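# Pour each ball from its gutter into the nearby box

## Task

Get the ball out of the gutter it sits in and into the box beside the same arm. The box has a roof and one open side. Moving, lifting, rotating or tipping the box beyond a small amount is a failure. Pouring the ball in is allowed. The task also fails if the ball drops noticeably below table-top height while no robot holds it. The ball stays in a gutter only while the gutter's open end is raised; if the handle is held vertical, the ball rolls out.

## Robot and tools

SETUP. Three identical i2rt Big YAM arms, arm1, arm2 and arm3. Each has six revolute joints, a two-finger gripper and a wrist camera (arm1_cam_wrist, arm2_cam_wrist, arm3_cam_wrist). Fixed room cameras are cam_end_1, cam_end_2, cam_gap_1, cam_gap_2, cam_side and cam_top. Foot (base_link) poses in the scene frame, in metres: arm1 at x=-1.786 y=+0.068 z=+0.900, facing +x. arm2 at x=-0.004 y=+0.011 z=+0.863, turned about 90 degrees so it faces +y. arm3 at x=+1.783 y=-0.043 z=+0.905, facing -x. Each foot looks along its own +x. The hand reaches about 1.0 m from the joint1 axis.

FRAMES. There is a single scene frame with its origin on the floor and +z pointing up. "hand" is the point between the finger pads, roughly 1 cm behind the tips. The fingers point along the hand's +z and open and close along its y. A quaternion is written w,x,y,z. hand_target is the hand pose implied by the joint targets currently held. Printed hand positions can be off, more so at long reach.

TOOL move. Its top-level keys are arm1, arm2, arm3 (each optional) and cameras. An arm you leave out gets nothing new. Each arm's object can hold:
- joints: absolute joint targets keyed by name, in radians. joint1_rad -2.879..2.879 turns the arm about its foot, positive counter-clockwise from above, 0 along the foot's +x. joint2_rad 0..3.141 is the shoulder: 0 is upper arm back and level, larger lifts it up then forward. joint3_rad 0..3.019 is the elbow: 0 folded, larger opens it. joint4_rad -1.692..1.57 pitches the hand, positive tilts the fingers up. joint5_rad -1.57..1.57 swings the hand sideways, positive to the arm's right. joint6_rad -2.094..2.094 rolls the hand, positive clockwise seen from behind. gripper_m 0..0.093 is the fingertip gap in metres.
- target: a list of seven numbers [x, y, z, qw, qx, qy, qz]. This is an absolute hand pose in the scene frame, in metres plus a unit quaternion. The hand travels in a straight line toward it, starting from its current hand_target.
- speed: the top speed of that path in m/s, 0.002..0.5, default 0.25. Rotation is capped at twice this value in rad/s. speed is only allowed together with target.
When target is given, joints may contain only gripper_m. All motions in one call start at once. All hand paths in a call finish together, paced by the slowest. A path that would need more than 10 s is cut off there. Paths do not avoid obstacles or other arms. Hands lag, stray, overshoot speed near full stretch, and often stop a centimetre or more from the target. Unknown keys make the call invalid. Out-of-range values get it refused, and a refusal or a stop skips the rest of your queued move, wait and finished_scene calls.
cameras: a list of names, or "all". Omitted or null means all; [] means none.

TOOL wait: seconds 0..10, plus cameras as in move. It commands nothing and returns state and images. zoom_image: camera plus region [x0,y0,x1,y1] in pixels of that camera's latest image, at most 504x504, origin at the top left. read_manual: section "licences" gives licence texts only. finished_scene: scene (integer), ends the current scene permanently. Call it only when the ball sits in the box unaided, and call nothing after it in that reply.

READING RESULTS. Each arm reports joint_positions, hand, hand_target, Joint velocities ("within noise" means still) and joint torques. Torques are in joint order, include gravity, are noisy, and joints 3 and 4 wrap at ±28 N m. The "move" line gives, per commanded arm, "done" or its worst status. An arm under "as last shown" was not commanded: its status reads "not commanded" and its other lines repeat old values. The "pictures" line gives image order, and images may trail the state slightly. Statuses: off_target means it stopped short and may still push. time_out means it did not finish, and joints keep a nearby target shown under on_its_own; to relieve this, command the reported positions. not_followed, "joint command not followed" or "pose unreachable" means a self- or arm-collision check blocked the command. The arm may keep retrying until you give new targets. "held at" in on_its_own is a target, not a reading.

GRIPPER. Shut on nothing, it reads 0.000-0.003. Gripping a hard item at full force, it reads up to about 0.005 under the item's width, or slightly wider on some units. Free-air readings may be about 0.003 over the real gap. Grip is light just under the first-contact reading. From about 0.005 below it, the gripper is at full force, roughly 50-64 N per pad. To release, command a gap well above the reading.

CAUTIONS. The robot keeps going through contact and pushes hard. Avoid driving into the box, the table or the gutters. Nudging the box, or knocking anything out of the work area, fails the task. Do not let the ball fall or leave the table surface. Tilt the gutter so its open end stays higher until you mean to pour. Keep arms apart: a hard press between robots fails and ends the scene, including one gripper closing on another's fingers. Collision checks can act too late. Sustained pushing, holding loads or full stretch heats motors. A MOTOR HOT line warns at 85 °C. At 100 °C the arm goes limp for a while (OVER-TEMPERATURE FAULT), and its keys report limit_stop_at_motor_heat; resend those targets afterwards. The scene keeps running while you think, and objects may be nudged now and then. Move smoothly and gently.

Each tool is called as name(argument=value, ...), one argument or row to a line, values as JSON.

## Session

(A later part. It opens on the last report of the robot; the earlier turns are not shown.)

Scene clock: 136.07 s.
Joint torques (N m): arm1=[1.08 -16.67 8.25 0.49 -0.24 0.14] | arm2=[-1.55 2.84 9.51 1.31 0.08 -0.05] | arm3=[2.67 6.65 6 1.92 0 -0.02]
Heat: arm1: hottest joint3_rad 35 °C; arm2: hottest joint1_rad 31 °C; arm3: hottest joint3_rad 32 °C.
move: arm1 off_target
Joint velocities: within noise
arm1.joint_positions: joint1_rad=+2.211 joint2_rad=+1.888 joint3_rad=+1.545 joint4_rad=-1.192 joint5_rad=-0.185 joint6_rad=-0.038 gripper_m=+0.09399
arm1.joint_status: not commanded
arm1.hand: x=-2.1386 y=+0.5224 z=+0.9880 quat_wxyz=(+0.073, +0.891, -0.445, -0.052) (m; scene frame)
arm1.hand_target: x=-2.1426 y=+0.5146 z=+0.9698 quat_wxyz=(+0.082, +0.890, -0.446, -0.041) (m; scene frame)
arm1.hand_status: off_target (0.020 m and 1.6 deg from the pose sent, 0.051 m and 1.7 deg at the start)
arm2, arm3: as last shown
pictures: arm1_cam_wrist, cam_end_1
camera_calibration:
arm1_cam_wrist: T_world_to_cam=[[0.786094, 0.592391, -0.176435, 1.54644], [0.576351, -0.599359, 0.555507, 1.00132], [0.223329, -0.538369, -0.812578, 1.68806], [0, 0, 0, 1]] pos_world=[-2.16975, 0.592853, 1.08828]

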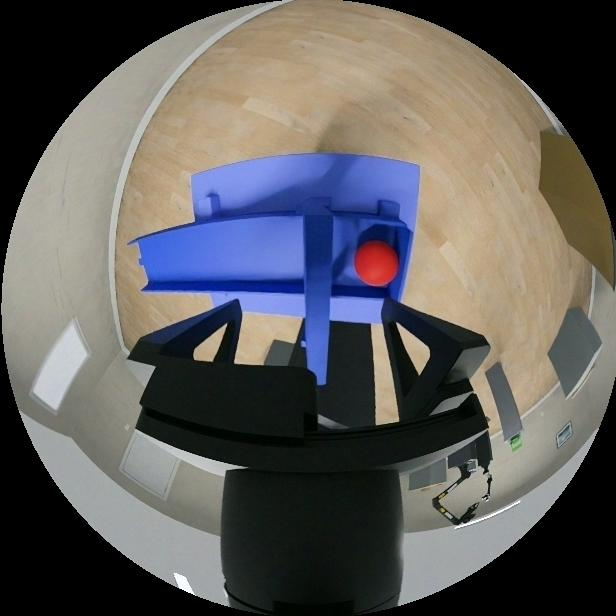

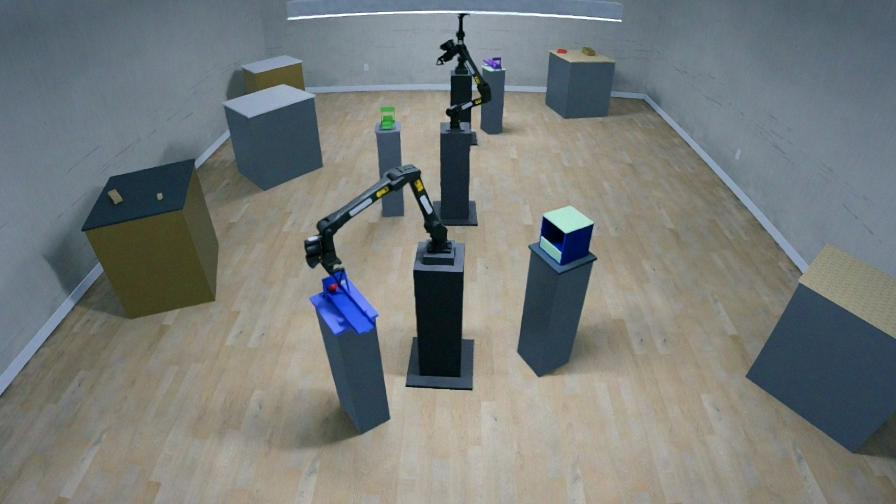

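move(
  arm1={"joints": {"gripper_m": 0.024}},
  cameras=[],
)

move(
  arm1={"joints": {"gripper_m": 0.016}},
  cameras=["arm1_cam_wrist"],
)

zoom_image(
  camera="arm1_cam_wrist",
  region=[200, 180, 420, 400],
)

move(
  arm1={"joints": {"gripper_m": 0.012}},
  cameras=[],
)

move(
  arm1={"joints": {"gripper_m": 0.002}},
  cameras=["arm1_cam_wrist", "cam_end_1"],
)

zoom_image(
  camera="arm1_cam_wrist",
  region=[110, 180, 430, 390],
)

Scene clock: 144.10 s.
Joint torques (N m): arm1=[1.14 -16.67 8.21 0.51 -0.23 0.12] | arm2=[-1.61 2.9 9.52 1.31 0.07 -0.05] | arm3=[1.96 6.42 6.08 1.94 -0.04 -0.05]
Heat: arm1: hottest joint3_rad 35 °C; arm2: hottest joint1_rad 31 °C; arm3: hottest joint3_rad 32 °C.
move: arm1 done
Joint velocities: within noise
arm1.joint_positions: joint1_rad=+2.211 joint2_rad=+1.888 joint3_rad=+1.545 joint4_rad=-1.192 joint5_rad=-0.185 joint6_rad=-0.037 gripper_m=+0.02413
arm1.joint_status: all done
arm1.hand: x=-2.1387 y=+0.5224 z=+0.9880 quat_wxyz=(+0.073, +0.891, -0.446, -0.052) (m; scene frame)
arm1.hand_target: x=-2.1426 y=+0.5146 z=+0.9698 quat_wxyz=(+0.082, +0.890, -0.446, -0.041) (m; scene frame)
arm1.hand_status: not commanded
arm2.joint_positions: joint1_rad=-0.649 joint2_rad=+0.499 joint3_rad=+1.418 joint4_rad=-1.591 joint5_rad=+0.015 joint6_rad=-0.130 gripper_m=+0.09396
arm2.joint_status: not commanded
arm2.hand: x=+0.0774 y=+0.1295 z=+1.3848 quat_wxyz=(-0.406, +0.463, -0.771, -0.165) (m; scene frame)
arm2.hand_target: x=+0.0762 y=+0.1280 z=+1.3947 quat_wxyz=(-0.416, +0.460, -0.766, -0.169) (m; scene frame)
arm2.hand_status: not commanded
arm3.joint_positions: joint1_rad=+0.012 joint2_rad=+0.395 joint3_rad=+1.635 joint4_rad=-1.610 joint5_rad=-0.157 joint6_rad=+0.302 gripper_m=+0.09396
arm3.joint_status: not commanded
arm3.hand: x=+1.7346 y=-0.0753 z=+1.5165 quat_wxyz=(-0.158, -0.821, +0.060, +0.545) (m; scene frame)
arm3.hand_target: x=+1.7377 y=-0.0752 z=+1.5220 quat_wxyz=(-0.159, -0.816, +0.059, +0.552) (m; scene frame)
arm3.hand_status: not commanded
pictures: none
No camera images: "cameras" was empty.

Scene clock: 144.50 s.
Joint torques (N m): arm1=[1.32 -16.67 8.18 0.49 -0.24 0.12] | arm2=[-1.55 2.84 9.52 1.31 0.08 -0.05] | arm3=[2.02 6.53 6.11 2.13 0 -0.06]
Heat: arm1: hottest joint3_rad 35 °C; arm2: hottest joint1_rad 31 °C; arm3: hottest joint3_rad 32 °C.
move: arm1 done
Joint velocities: within noise
arm1.joint_positions: joint1_rad=+2.211 joint2_rad=+1.888 joint3_rad=+1.545 joint4_rad=-1.192 joint5_rad=-0.185 joint6_rad=-0.037 gripper_m=+0.01614
arm1.joint_status: all done
arm1.hand: x=-2.1386 y=+0.5224 z=+0.9880 quat_wxyz=(+0.073, +0.891, -0.446, -0.052) (m; scene frame)
arm1.hand_target: x=-2.1426 y=+0.5146 z=+0.9698 quat_wxyz=(+0.082, +0.890, -0.446, -0.041) (m; scene frame)
arm1.hand_status: not commanded
arm2, arm3: as last shown
pictures: arm1_cam_wrist
camera_calibration:
arm1_cam_wrist: T_world_to_cam=[[0.786581, 0.591728, -0.176489, 1.54795], [0.575841, -0.59974, 0.555625, 1.00031], [0.222931, -0.538673, -0.812486, 1.68727], [0, 0, 0, 1]] pos_world=[-2.16975, 0.592855, 1.08828]

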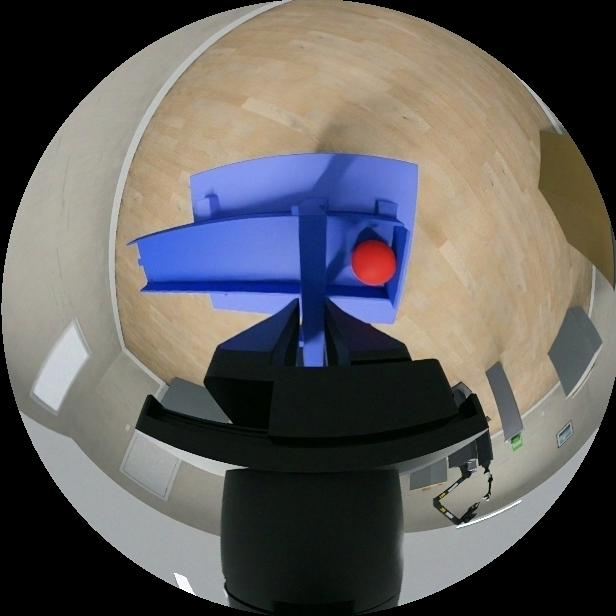

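Scaled by 2.291 from the camera's 616x616 image, which has a finer 880x880 frame.

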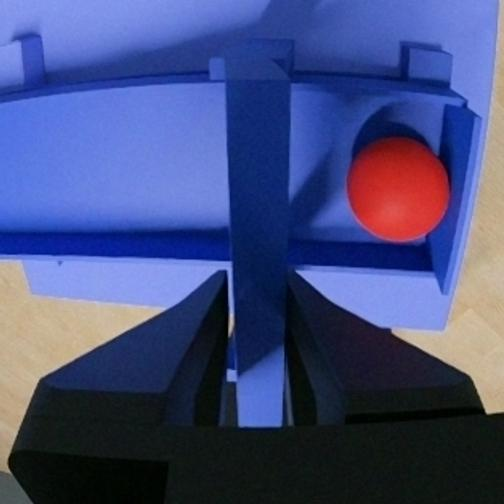

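Scene clock: 144.90 s.
Joint torques (N m): arm1=[0.91 -16.67 8.2 0.51 -0.09 0.12] | arm2=[-1.55 2.9 9.52 1.31 0.07 -0.05] | arm3=[2.37 6.48 5.98 1.84 0.02 0]
Heat: arm1: hottest joint3_rad 35 °C; arm2: hottest joint1_rad 31 °C; arm3: hottest joint3_rad 32 °C.
move: arm1 done
Joint velocities: within noise
arm1.joint_positions: joint1_rad=+2.211 joint2_rad=+1.888 joint3_rad=+1.545 joint4_rad=-1.192 joint5_rad=-0.190 joint6_rad=-0.037 gripper_m=+0.01246
arm1.joint_status: all done
arm1.hand: x=-2.1393 y=+0.5220 z=+0.9881 quat_wxyz=(+0.075, +0.891, -0.445, -0.053) (m; scene frame)
arm1.hand_target: x=-2.1426 y=+0.5146 z=+0.9698 quat_wxyz=(+0.082, +0.890, -0.446, -0.041) (m; scene frame)
arm1.hand_status: not commanded
arm2, arm3: as last shown
pictures: none
No camera images: "cameras" was empty.

Scene clock: 145.33 s.
Joint torques (N m): arm1=[1.08 -16.73 8.2 0.51 -0.09 0.12] | arm2=[-1.61 2.9 9.52 1.31 0.07 -0.05] | arm3=[2.67 6.83 6.02 1.94 -0.03 0.01]
Heat: arm1: hottest joint3_rad 35 °C; arm2: hottest joint1_rad 31 °C; arm3: hottest joint3_rad 32 °C.
move: arm1 off_target
Joint velocities: within noise
arm1.joint_positions: joint1_rad=+2.211 joint2_rad=+1.888 joint3_rad=+1.545 joint4_rad=-1.192 joint5_rad=-0.190 joint6_rad=-0.037 gripper_m=+0.01240
arm1.joint_status: gripper_m off_target (ended at +0.01240, target +0.00200)
arm1.hand: x=-2.1393 y=+0.5220 z=+0.9881 quat_wxyz=(+0.075, +0.891, -0.445, -0.053) (m; scene frame)
arm1.hand_target: x=-2.1426 y=+0.5146 z=+0.9698 quat_wxyz=(+0.082, +0.890, -0.446, -0.041) (m; scene frame)
arm1.hand_status: not commanded
arm2, arm3: as last shown
pictures: arm1_cam_wrist, cam_end_1
camera_calibration:
arm1_cam_wrist: T_world_to_cam=[[0.785827, 0.591367, -0.181, 1.5518], [0.578024, -0.598234, 0.554982, 1.00485], [0.219918, -0.540742, -0.811933, 1.6814], [0, 0, 0, 1]] pos_world=[-2.17005, 0.592656, 1.08839]

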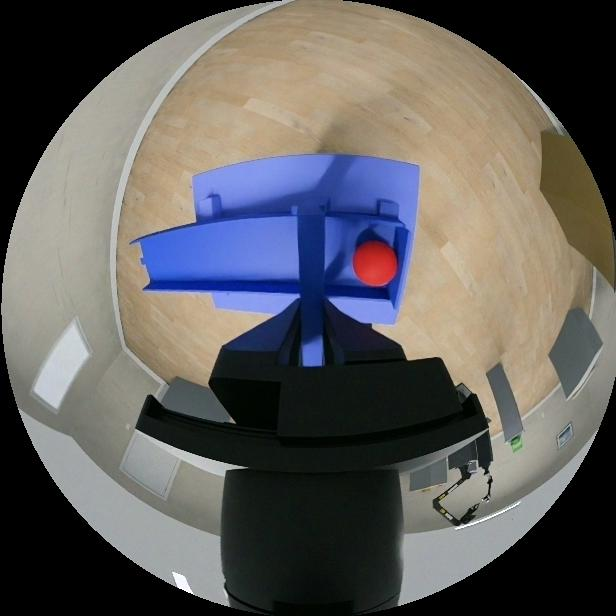

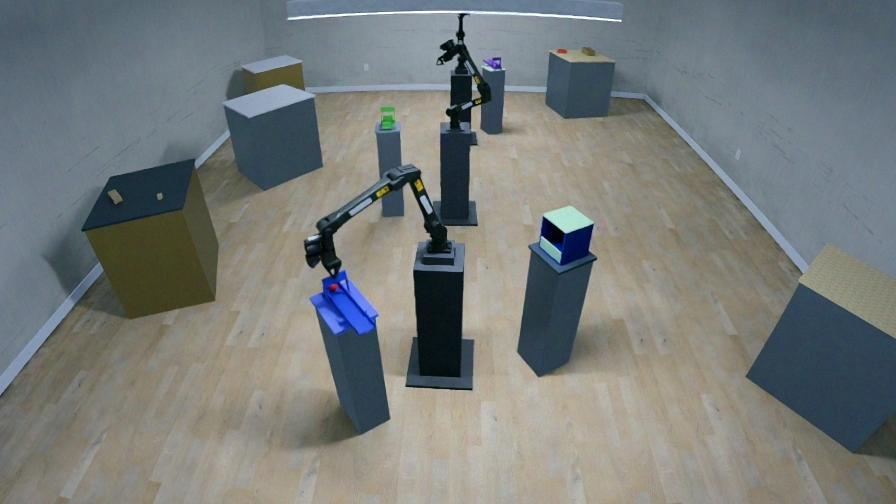

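Scaled by 1.575 from the camera's 616x616 image, which has a finer 880x880 frame.

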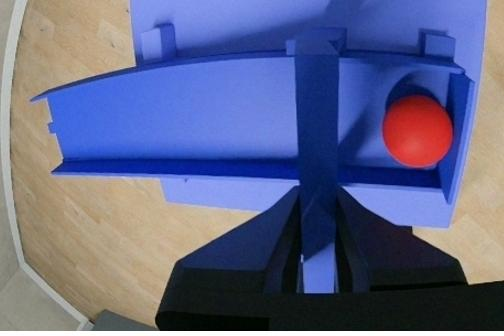

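move(
  arm1={"target": [-2.132, 0.524, 1.052, -0.1013, -0.8891, 0.4433, 0.0505], "speed": 0.06},
  cameras=["arm1_cam_wrist", "cam_end_1"],
)

zoom_image(
  camera="arm1_cam_wrist",
  region=[110, 180, 430, 390],
)

zoom_image(
  camera="cam_end_1",
  region=[300, 200, 400, 350],
)

Scene clock: 156.90 s.
Joint torques (N m): arm1=[-0.62 -19.78 14.57 -0.66 -0.45 -0.09] | arm2=[-1.55 2.9 9.51 1.29 0.07 -0.05] | arm3=[1.96 7.12 6.13 2 -0.02 -0.08]
Heat: arm1: hottest joint3_rad 35 °C; arm2: hottest joint1_rad 31 °C; arm3: hottest joint3_rad 32 °C.
move: arm1 off_target
Joint velocities: within noise
arm1.joint_positions: joint1_rad=+2.197 joint2_rad=+1.869 joint3_rad=+1.592 joint4_rad=-1.369 joint5_rad=-0.223 joint6_rad=-0.057 gripper_m=+0.01221
arm1.joint_status: not commanded
arm1.hand: x=-2.1236 y=+0.5026 z=+1.0176 quat_wxyz=(+0.116, +0.887, -0.447, -0.015) (m; scene frame)
arm1.hand_target: x=-2.1306 y=+0.5223 z=+1.0524 quat_wxyz=(+0.101, +0.889, -0.443, -0.051) (m; scene frame)
arm1.hand_status: off_target (0.041 m and 4.4 deg from the pose sent, 0.064 m and 3.0 deg at the start)
arm2, arm3: as last shown
pictures: arm1_cam_wrist, cam_end_1
camera_calibration:
arm1_cam_wrist: T_world_to_cam=[[0.789931, 0.573097, -0.218102, 1.61194], [0.561196, -0.53233, 0.633785, 0.818685], [0.247118, -0.623044, -0.742124, 1.71946], [0, 0, 0, 1]] pos_world=[-2.15767, 0.583316, 1.10875]

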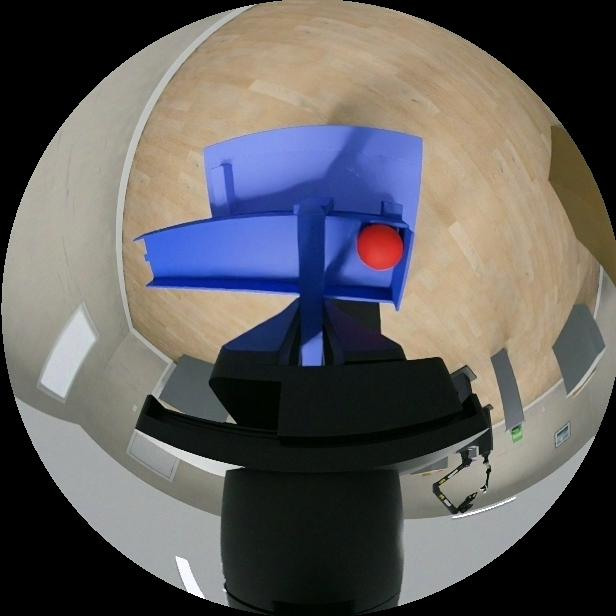

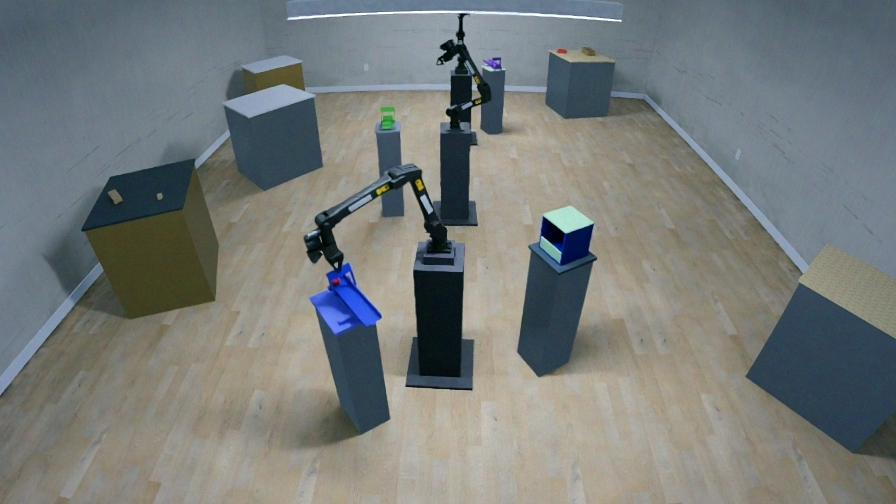

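Scaled by 1.575 from the camera's 616x616 image, which has a finer 880x880 frame.

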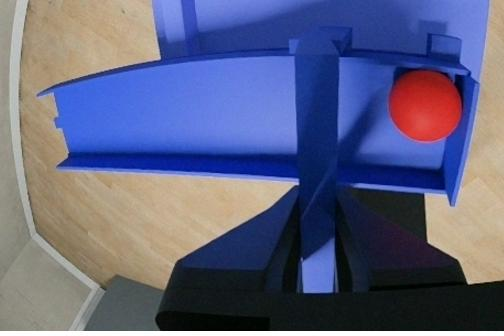

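Scaled by 3.360 from the camera's 896x504 image, which has a finer 1280x720 frame.

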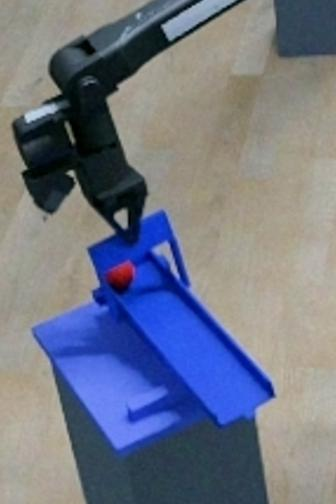

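move(
  arm1={"target": [-2.095, 0.475, 1.150, -0.1245, -0.8862, 0.4419, 0.0621], "speed": 0.07},
  cameras=["arm1_cam_wrist", "cam_end_1"],
)

zoom_image(
  camera="arm1_cam_wrist",
  region=[110, 180, 430, 390],
)

zoom_image(
  camera="cam_end_1",
  region=[300, 200, 400, 350],
)

Scene clock: 164.53 s.
Joint torques (N m): arm1=[-0.79 -16.85 14.45 -0.65 -0.51 -0.09] | arm2=[-1.61 2.9 9.52 1.32 0.07 -0.05] | arm3=[1.79 6.65 5.96 1.85 -0.02 -0.03]
Heat: arm1: hottest joint3_rad 36 °C; arm2: hottest joint1_rad 31 °C; arm3: hottest joint3_rad 32 °C.
move: arm1 off_target
Joint velocities: within noise
arm1.joint_positions: joint1_rad=+2.171 joint2_rad=+1.680 joint3_rad=+1.592 joint4_rad=-1.562 joint5_rad=-0.274 joint6_rad=-0.086 gripper_m=+0.01219
arm1.joint_status: not commanded
arm1.hand: x=-2.0916 y=+0.4605 z=+1.1186 quat_wxyz=(+0.138, +0.884, -0.445, -0.030) (m; scene frame)
arm1.hand_target: x=-2.0940 y=+0.4735 z=+1.1498 quat_wxyz=(+0.124, +0.886, -0.442, -0.062) (m; scene frame)
arm1.hand_status: off_target (0.035 m and 4.0 deg from the pose sent, 0.138 m and 5.5 deg at the start)
arm2, arm3: as last shown
pictures: arm1_cam_wrist, cam_end_1
camera_calibration:
arm1_cam_wrist: T_world_to_cam=[[0.779898, 0.564972, -0.269381, 1.67295], [0.58908, -0.517101, 0.62096, 0.780004], [0.211528, -0.642972, -0.7361, 1.68835], [0, 0, 0, 1]] pos_world=[-2.12134, 0.543735, 1.2091]

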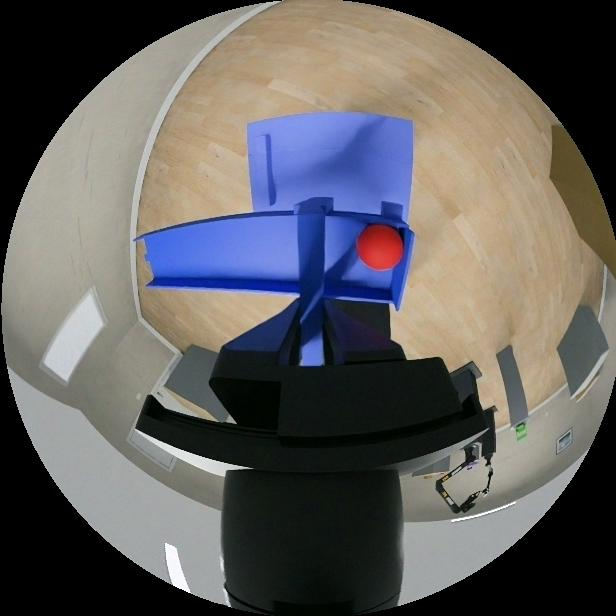

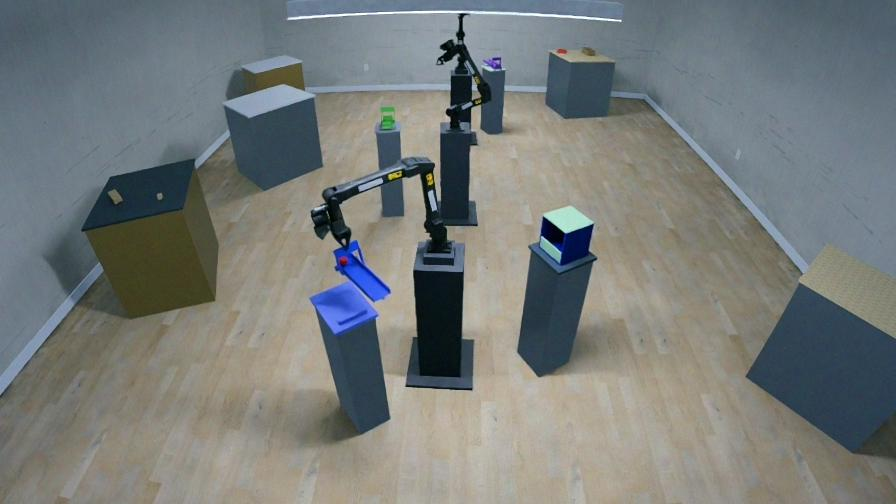

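Scaled by 1.575 from the camera's 616x616 image, which has a finer 880x880 frame.

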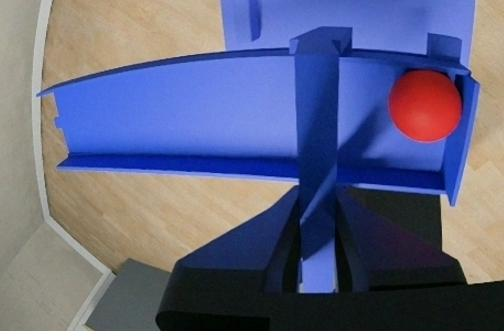

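Scaled by 3.360 from the camera's 896x504 image, which has a finer 1280x720 frame.

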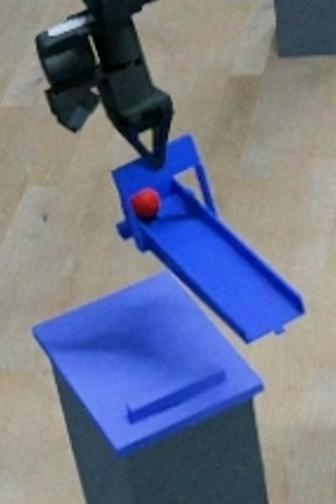

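move(
  arm1={"target": [-1.641, 0.515, 1.19, -0.0858, -0.5743, 0.8051, 0.1203], "speed": 0.1},
  cameras=["cam_end_1", "arm1_cam_wrist"],
)

Scene clock: 194.77 s.
Joint torques (N m): arm1=[-0.15 -13.16 15.43 -0.62 -0.49 0] | arm2=[-1.55 2.84 9.51 1.31 0.07 -0.05] | arm3=[1.85 6.89 6.04 1.92 -0.03 -0.07]
Heat: arm1: hottest joint3_rad 40 °C; arm2: hottest joint1_rad 31 °C; arm3: hottest joint3_rad 32 °C.
move: arm1 off_target
Joint velocities: within noise
arm1.joint_positions: joint1_rad=+1.176 joint2_rad=+1.564 joint3_rad=+1.553 joint4_rad=-1.644 joint5_rad=-0.301 joint6_rad=-0.108 gripper_m=+0.01219
arm1.joint_status: not commanded
arm1.hand: x=-1.6486 y=+0.4995 z=+1.1651 quat_wxyz=(+0.107, +0.572, -0.806, -0.103) (m; scene frame)
arm1.hand_target: x=-1.6415 y=+0.5134 z=+1.1898 quat_wxyz=(+0.085, +0.574, -0.805, -0.120) (m; scene frame)
arm1.hand_status: off_target (0.030 m and 3.1 deg from the pose sent, 0.460 m and 56.3 deg at the start)
arm2, arm3: as last shown
pictures: arm1_cam_wrist, cam_end_1
camera_calibration:
arm1_cam_wrist: T_world_to_cam=[[0.901057, -0.324364, -0.287895, 1.98348], [-0.0907339, -0.790108, 0.606215, -0.456819], [-0.424103, -0.520112, -0.741364, 0.550844], [0, 0, 0, 1]] pos_world=[-1.59506, 0.568934, 1.25634]

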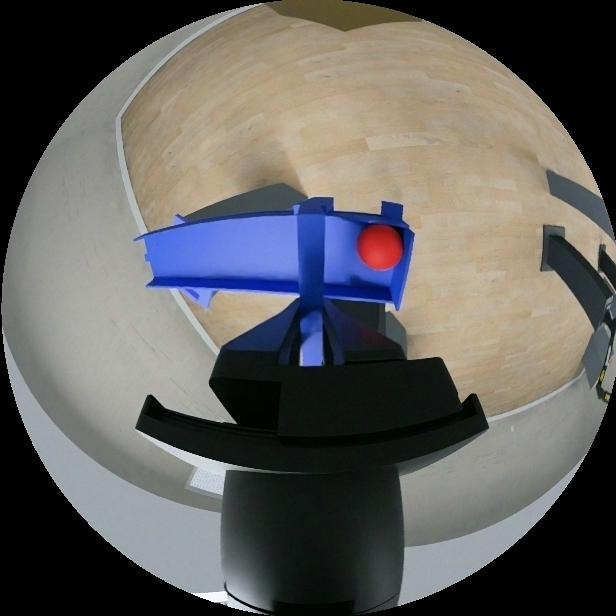

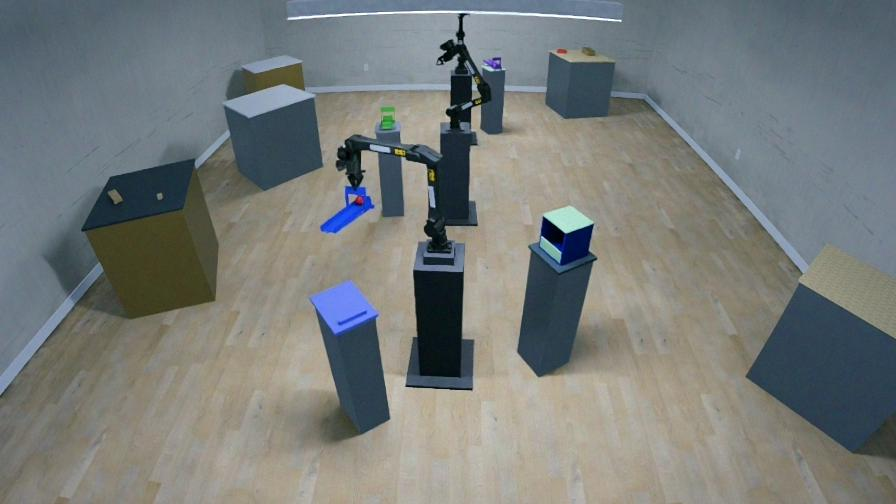

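move(
  arm1={"target": [-1.378, 0.258, 1.18, -0.0383, -0.2560, 0.9553, 0.1428], "speed": 0.1},
  cameras=["cam_end_1"],
)

move(
  arm1={"target": [-1.400, -0.0355, 1.175, 0.0064, 0.0431, 0.9881, 0.1477], "speed": 0.1},
  cameras=["cam_end_1", "arm1_cam_wrist"],
)

Scene clock: 217.73 s.
Joint torques (N m): arm1=[-0.26 -12.4 15.43 -0.72 -0.36 -0.09] | arm2=[-1.61 2.9 9.52 1.31 0.07 -0.05] | arm3=[2.61 6.53 6.17 1.87 -0.04 -0.04]
Heat: arm1: hottest joint3_rad 42 °C; arm2: hottest joint1_rad 31 °C; arm3: hottest joint3_rad 32 °C.
move: arm1 off_target
Joint velocities: within noise
arm1.joint_positions: joint1_rad=+0.355 joint2_rad=+1.549 joint3_rad=+1.493 joint4_rad=-1.644 joint5_rad=-0.296 joint6_rad=-0.207 gripper_m=+0.01218
arm1.joint_status: not commanded
arm1.hand: x=-1.3951 y=+0.2533 z=+1.1550 quat_wxyz=(+0.066, +0.248, -0.957, -0.138) (m; scene frame)
arm1.hand_target: x=-1.3796 y=+0.2573 z=+1.1799 quat_wxyz=(+0.038, +0.256, -0.955, -0.143) (m; scene frame)
arm1.hand_status: off_target (0.031 m and 3.4 deg from the pose sent, 0.363 m and 41.3 deg at the start)
arm2, arm3: as last shown
pictures: cam_end_1

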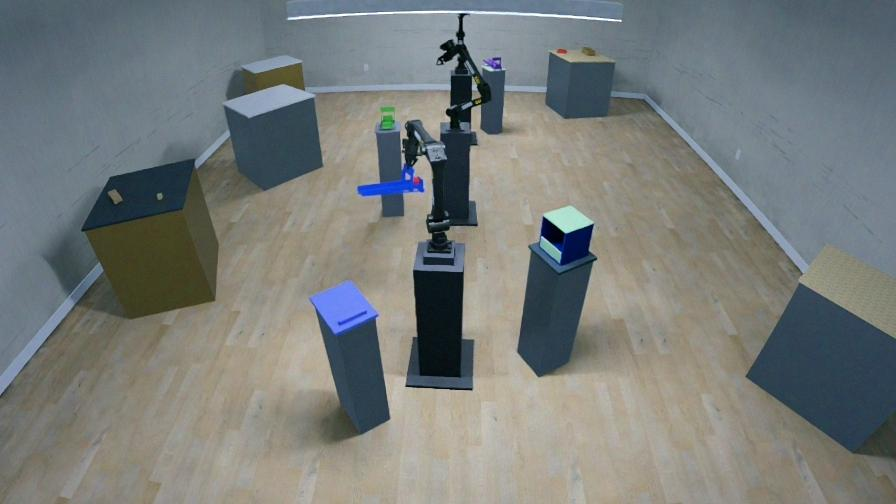

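Scene clock: 221.30 s.
Joint torques (N m): arm1=[-0.09 -10.99 10.91 -0.68 -0.34 -0.08] | arm2=[-1.55 2.9 9.52 1.31 0.08 -0.05] | arm3=[1.85 7.06 5.96 1.87 -0.02 -0.03]
Heat: arm1: hottest joint3_rad 41 °C; arm2: hottest joint1_rad 31 °C; arm3: hottest joint3_rad 32 °C.
move: arm1 done
Joint velocities: within noise
arm1.joint_positions: joint1_rad=-0.346 joint2_rad=+1.446 joint3_rad=+1.420 joint4_rad=-1.646 joint5_rad=-0.281 joint6_rad=-0.299 gripper_m=+0.01218
arm1.joint_status: not commanded
arm1.hand: x=-1.4012 y=-0.0340 z=+1.1709 quat_wxyz=(-0.006, -0.047, -0.988, -0.145) (m; scene frame)
arm1.hand_target: x=-1.4001 y=-0.0355 z=+1.1749 quat_wxyz=(-0.006, -0.043, -0.988, -0.148) (m; scene frame)
arm1.hand_status: done (0.005 m and 0.5 deg from the pose sent, 0.290 m and 34.7 deg at the start)
arm2.joint_positions: joint1_rad=-0.649 joint2_rad=+0.499 joint3_rad=+1.418 joint4_rad=-1.591 joint5_rad=+0.015 joint6_rad=-0.130 gripper_m=+0.09396
arm2.joint_status: not commanded
arm2.hand: x=+0.0774 y=+0.1295 z=+1.3848 quat_wxyz=(-0.406, +0.463, -0.771, -0.165) (m; scene frame)
arm2.hand_target: x=+0.0762 y=+0.1280 z=+1.3947 quat_wxyz=(-0.416, +0.460, -0.766, -0.169) (m; scene frame)
arm2.hand_status: not commanded
arm3.joint_positions: joint1_rad=+0.012 joint2_rad=+0.395 joint3_rad=+1.635 joint4_rad=-1.610 joint5_rad=-0.157 joint6_rad=+0.302 gripper_m=+0.09396
arm3.joint_status: not commanded
arm3.hand: x=+1.7346 y=-0.0753 z=+1.5165 quat_wxyz=(-0.158, -0.821, +0.060, +0.545) (m; scene frame)
arm3.hand_target: x=+1.7377 y=-0.0752 z=+1.5220 quat_wxyz=(-0.159, -0.816, +0.059, +0.552) (m; scene frame)
arm3.hand_status: not commanded
pictures: arm1_cam_wrist, cam_end_1
camera_calibration:
arm1_cam_wrist: T_world_to_cam=[[-0.0916227, -0.953466, -0.287242, 0.176029], [-0.82017, -0.091333, 0.564783, -1.80924], [-0.564736, 0.287334, -0.773636, 0.250679], [0, 0, 0, 1]] pos_world=[-1.32619, -0.0694339, 1.26632]

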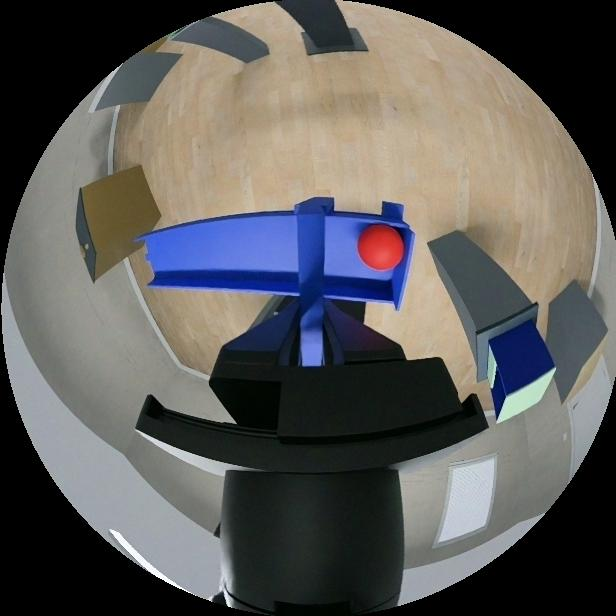

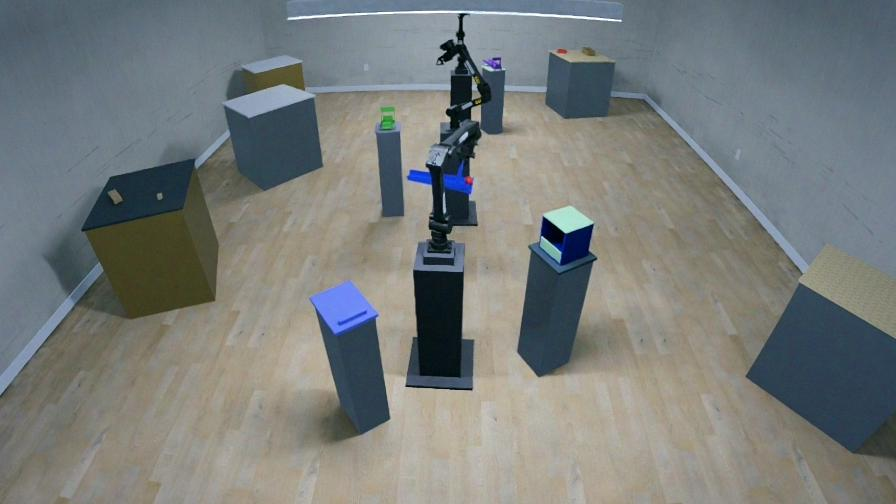

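move(
  arm1={"target": [-1.574, -0.185, 1.16, 0.0444, 0.2974, 0.9432, 0.1410], "speed": 0.08},
  cameras=["cam_end_1", "arm1_cam_wrist"],
)

Scene clock: 227.90 s.
Joint torques (N m): arm1=[-0.26 -10.17 9.01 -0.49 -0.32 -0.07] | arm2=[-1.61 2.9 9.51 1.31 0.07 -0.05] | arm3=[1.96 6.83 6.05 1.88 -0.03 -0.06]
Heat: arm1: hottest joint3_rad 40 °C; arm2: hottest joint1_rad 31 °C; arm3: hottest joint3_rad 32 °C.
move: arm1 done
Joint velocities: within noise
arm1.joint_positions: joint1_rad=-0.962 joint2_rad=+1.304 joint3_rad=+1.247 joint4_rad=-1.646 joint5_rad=-0.263 joint6_rad=-0.398 gripper_m=+0.01218
arm1.joint_status: not commanded
arm1.hand: x=-1.5694 y=-0.1886 z=+1.1571 quat_wxyz=(-0.041, -0.300, -0.943, -0.141) (m; scene frame)
arm1.hand_target: x=-1.5739 y=-0.1851 z=+1.1599 quat_wxyz=(-0.044, -0.297, -0.943, -0.141) (m; scene frame)
arm1.hand_status: done (0.007 m and 0.5 deg from the pose sent, 0.230 m and 29.6 deg at the start)
arm2, arm3: as last shown
pictures: arm1_cam_wrist, cam_end_1
camera_calibration:
arm1_cam_wrist: T_world_to_cam=[[-0.554278, -0.780342, -0.289555, -0.68143], [-0.755357, 0.325484, 0.568767, -1.77782], [-0.349587, 0.533973, -0.769845, 0.569159], [0, 0, 0, 1]] pos_world=[-1.52162, -0.257014, 1.25202]

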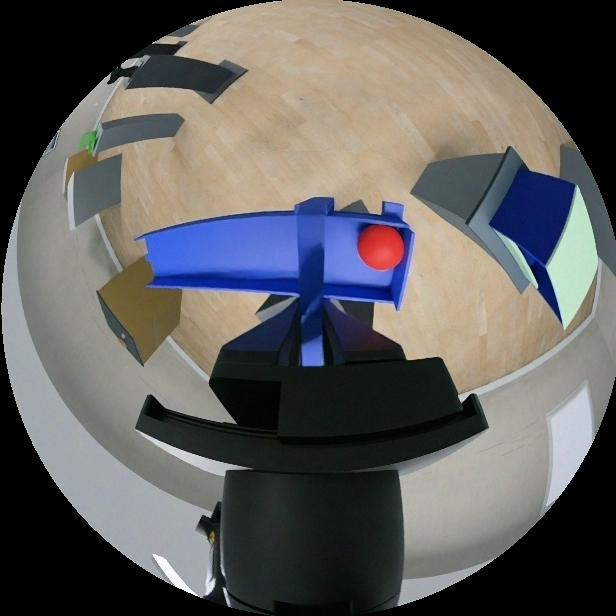

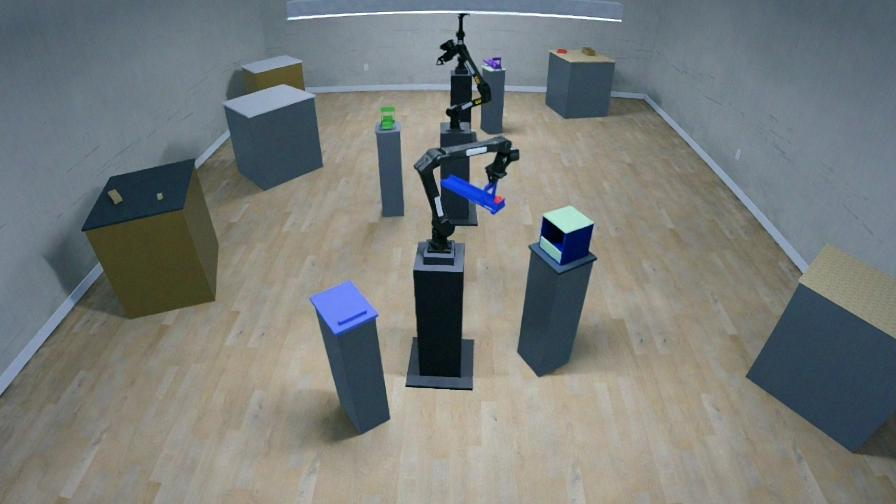

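move(
  arm1={"target": [-1.764, -0.245, 1.155, 0.0858, 0.5743, 0.8051, 0.1203], "speed": 0.07},
  cameras=["cam_end_1", "arm1_cam_wrist"],
)

Scene clock: 235.60 s.
Joint torques (N m): arm1=[-0.32 -7.77 10.09 -0.21 -0.29 -0.06] | arm2=[-1.55 2.9 9.52 1.31 0.07 -0.05] | arm3=[1.61 6.83 6.08 2.07 -0.05 -0.03]
Heat: arm1: hottest joint3_rad 39 °C; arm2: hottest joint1_rad 31 °C; arm3: hottest joint3_rad 32 °C.
move: arm1 done
Joint velocities: within noise
arm1.joint_positions: joint1_rad=-1.585 joint2_rad=+1.233 joint3_rad=+1.181 joint4_rad=-1.646 joint5_rad=-0.258 joint6_rad=-0.399 gripper_m=+0.01218
arm1.joint_status: not commanded
arm1.hand: x=-1.7611 y=-0.2427 z=+1.1532 quat_wxyz=(-0.082, -0.573, -0.806, -0.122) (m; scene frame)
arm1.hand_target: x=-1.7641 y=-0.2449 z=+1.1549 quat_wxyz=(-0.086, -0.574, -0.805, -0.120) (m; scene frame)
arm1.hand_status: done (0.004 m and 0.5 deg from the pose sent, 0.203 m and 35.8 deg at the start)
arm2, arm3: as last shown
pictures: arm1_cam_wrist, cam_end_1
camera_calibration:
arm1_cam_wrist: T_world_to_cam=[[-0.904515, -0.31168, -0.291047, -1.33249], [-0.425553, 0.703782, 0.568855, -1.23029], [0.0275328, 0.638394, -0.769217, 1.21692], [0, 0, 0, 1]] pos_world=[-1.76231, -0.326336, 1.24812]

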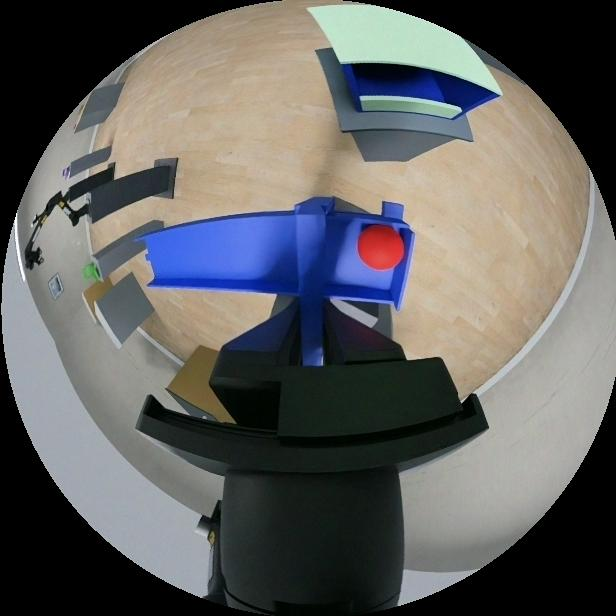

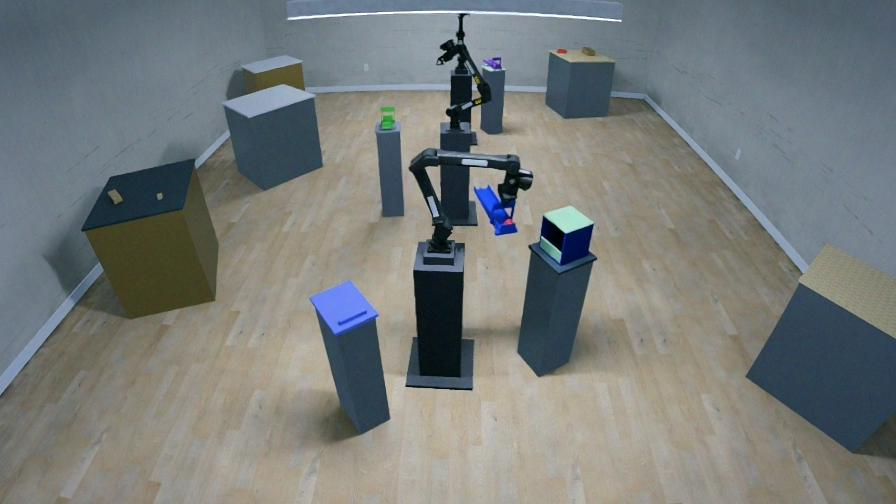

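zoom_image(
  camera="arm1_cam_wrist",
  region=[296, 0, 516, 170],
)

zoom_image(
  camera="cam_end_1",
  region=[460, 160, 620, 280],
)

Scaled by 2.291 from the camera's 616x616 image, which has a finer 880x880 frame.

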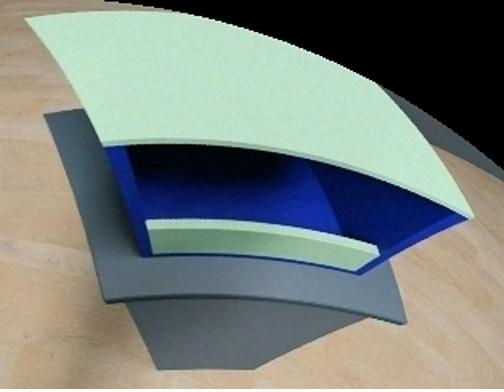

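Scaled by 3.150 from the camera's 896x504 image, which has a finer 1280x720 frame.

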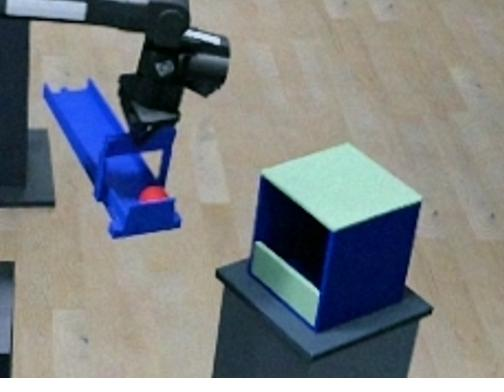

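move(
  arm1={"target": [-1.953, -0.192, 1.155, 0.1188, 0.7951, 0.5883, 0.0879], "speed": 0.06},
  cameras=["cam_end_1", "arm1_cam_wrist"],
)

Scene clock: 257.47 s.
Joint torques (N m): arm1=[-0.32 -7.06 11.17 -0.42 -0.28 -0.07] | arm2=[-1.55 2.9 9.51 1.31 0.08 -0.05] | arm3=[1.61 6.48 6.09 2.14 -0.04 0]
Heat: arm1: hottest joint3_rad 38 °C; arm2: hottest joint3_rad 32 °C; arm3: hottest joint3_rad 32 °C.
move: arm1 done
Joint velocities: within noise
arm1.joint_positions: joint1_rad=-2.224 joint2_rad=+1.204 joint3_rad=+1.155 joint4_rad=-1.646 joint5_rad=-0.255 joint6_rad=-0.409 gripper_m=+0.01218
arm1.joint_status: not commanded
arm1.hand: x=-1.9473 y=-0.1898 z=+1.1496 quat_wxyz=(-0.116, -0.795, -0.589, -0.092) (m; scene frame)
arm1.hand_target: x=-1.9529 y=-0.1919 z=+1.1549 quat_wxyz=(-0.119, -0.795, -0.588, -0.088) (m; scene frame)
arm1.hand_status: done (0.008 m and 0.6 deg from the pose sent, 0.199 m and 36.2 deg at the start)
arm2, arm3: as last shown
pictures: arm1_cam_wrist, cam_end_1
camera_calibration:
arm1_cam_wrist: T_world_to_cam=[[-0.914234, 0.280513, -0.292385, -1.39039], [0.0685784, 0.818319, 0.570659, -0.362807], [0.399341, 0.501665, -0.767372, 1.88136], [0, 0, 0, 1]] pos_world=[-1.99757, -0.256898, 1.24421]

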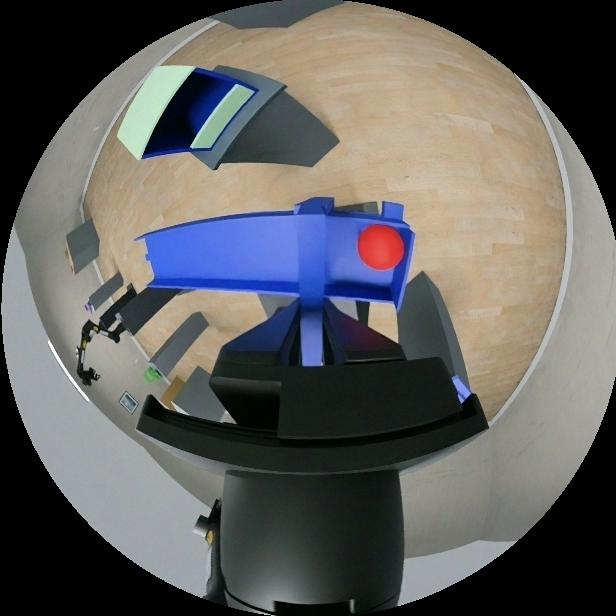

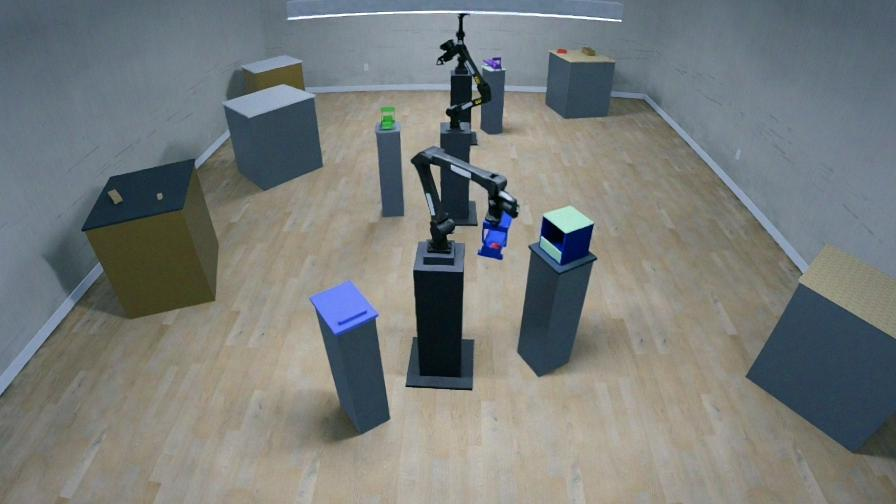

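move(
  arm1={"target": [-1.955, -0.190, 1.155, 0.1340, 0.8963, 0.4180, 0.0625], "speed": 0.06},
  cameras=["cam_end_1", "arm1_cam_wrist"],
)

Scene clock: 265.03 s.
Joint torques (N m): arm1=[-0.62 -8.23 9.21 0.39 -0.53 0.13] | arm2=[-1.61 2.9 9.52 1.31 0.08 -0.05] | arm3=[2.37 6.89 6.01 1.94 -0.02 -0.03]
Heat: arm1: hottest joint3_rad 38 °C; arm2: hottest joint3_rad 32 °C; arm3: hottest joint3_rad 32 °C.
move: arm1 done
Joint velocities: within noise
arm1.joint_positions: joint1_rad=-2.244 joint2_rad=+1.154 joint3_rad=+1.126 joint4_rad=-1.570 joint5_rad=-0.272 joint6_rad=-0.037 gripper_m=+0.01218
arm1.joint_status: not commanded
arm1.hand: x=-1.9535 y=-0.1922 z=+1.1525 quat_wxyz=(-0.125, -0.892, -0.428, -0.070) (m; scene frame)
arm1.hand_target: x=-1.9550 y=-0.1900 z=+1.1550 quat_wxyz=(-0.134, -0.896, -0.418, -0.063) (m; scene frame)
arm1.hand_status: done (0.004 m and 1.9 deg from the pose sent, 0.009 m and 23.2 deg at the start)
arm2, arm3: as last shown
pictures: arm1_cam_wrist, cam_end_1
camera_calibration:
arm1_cam_wrist: T_world_to_cam=[[-0.746347, 0.602295, -0.283208, -1.01532], [0.368017, 0.728014, 0.578412, 0.196596], [0.554554, 0.32747, -0.765005, 2.15431], [0, 0, 0, 1]] pos_world=[-2.02481, -0.237071, 1.24679]

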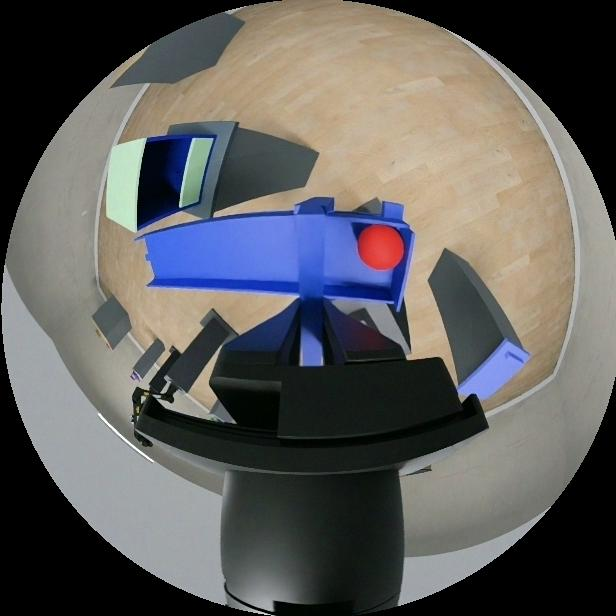

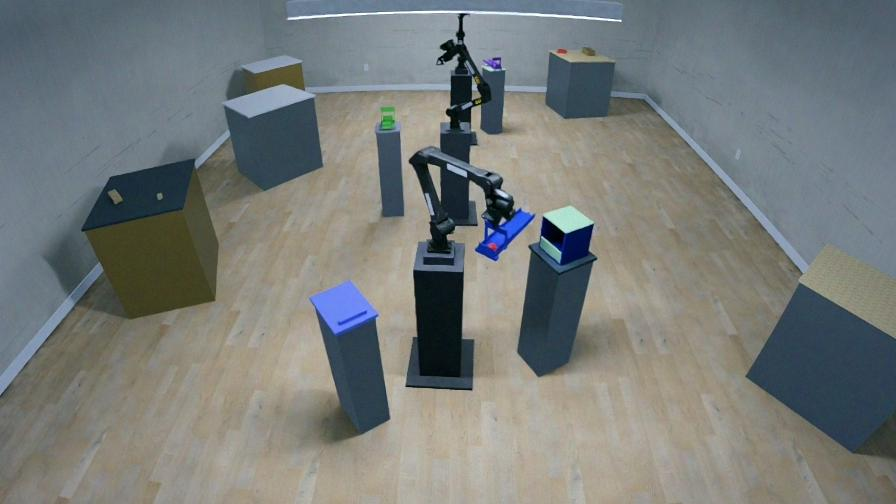

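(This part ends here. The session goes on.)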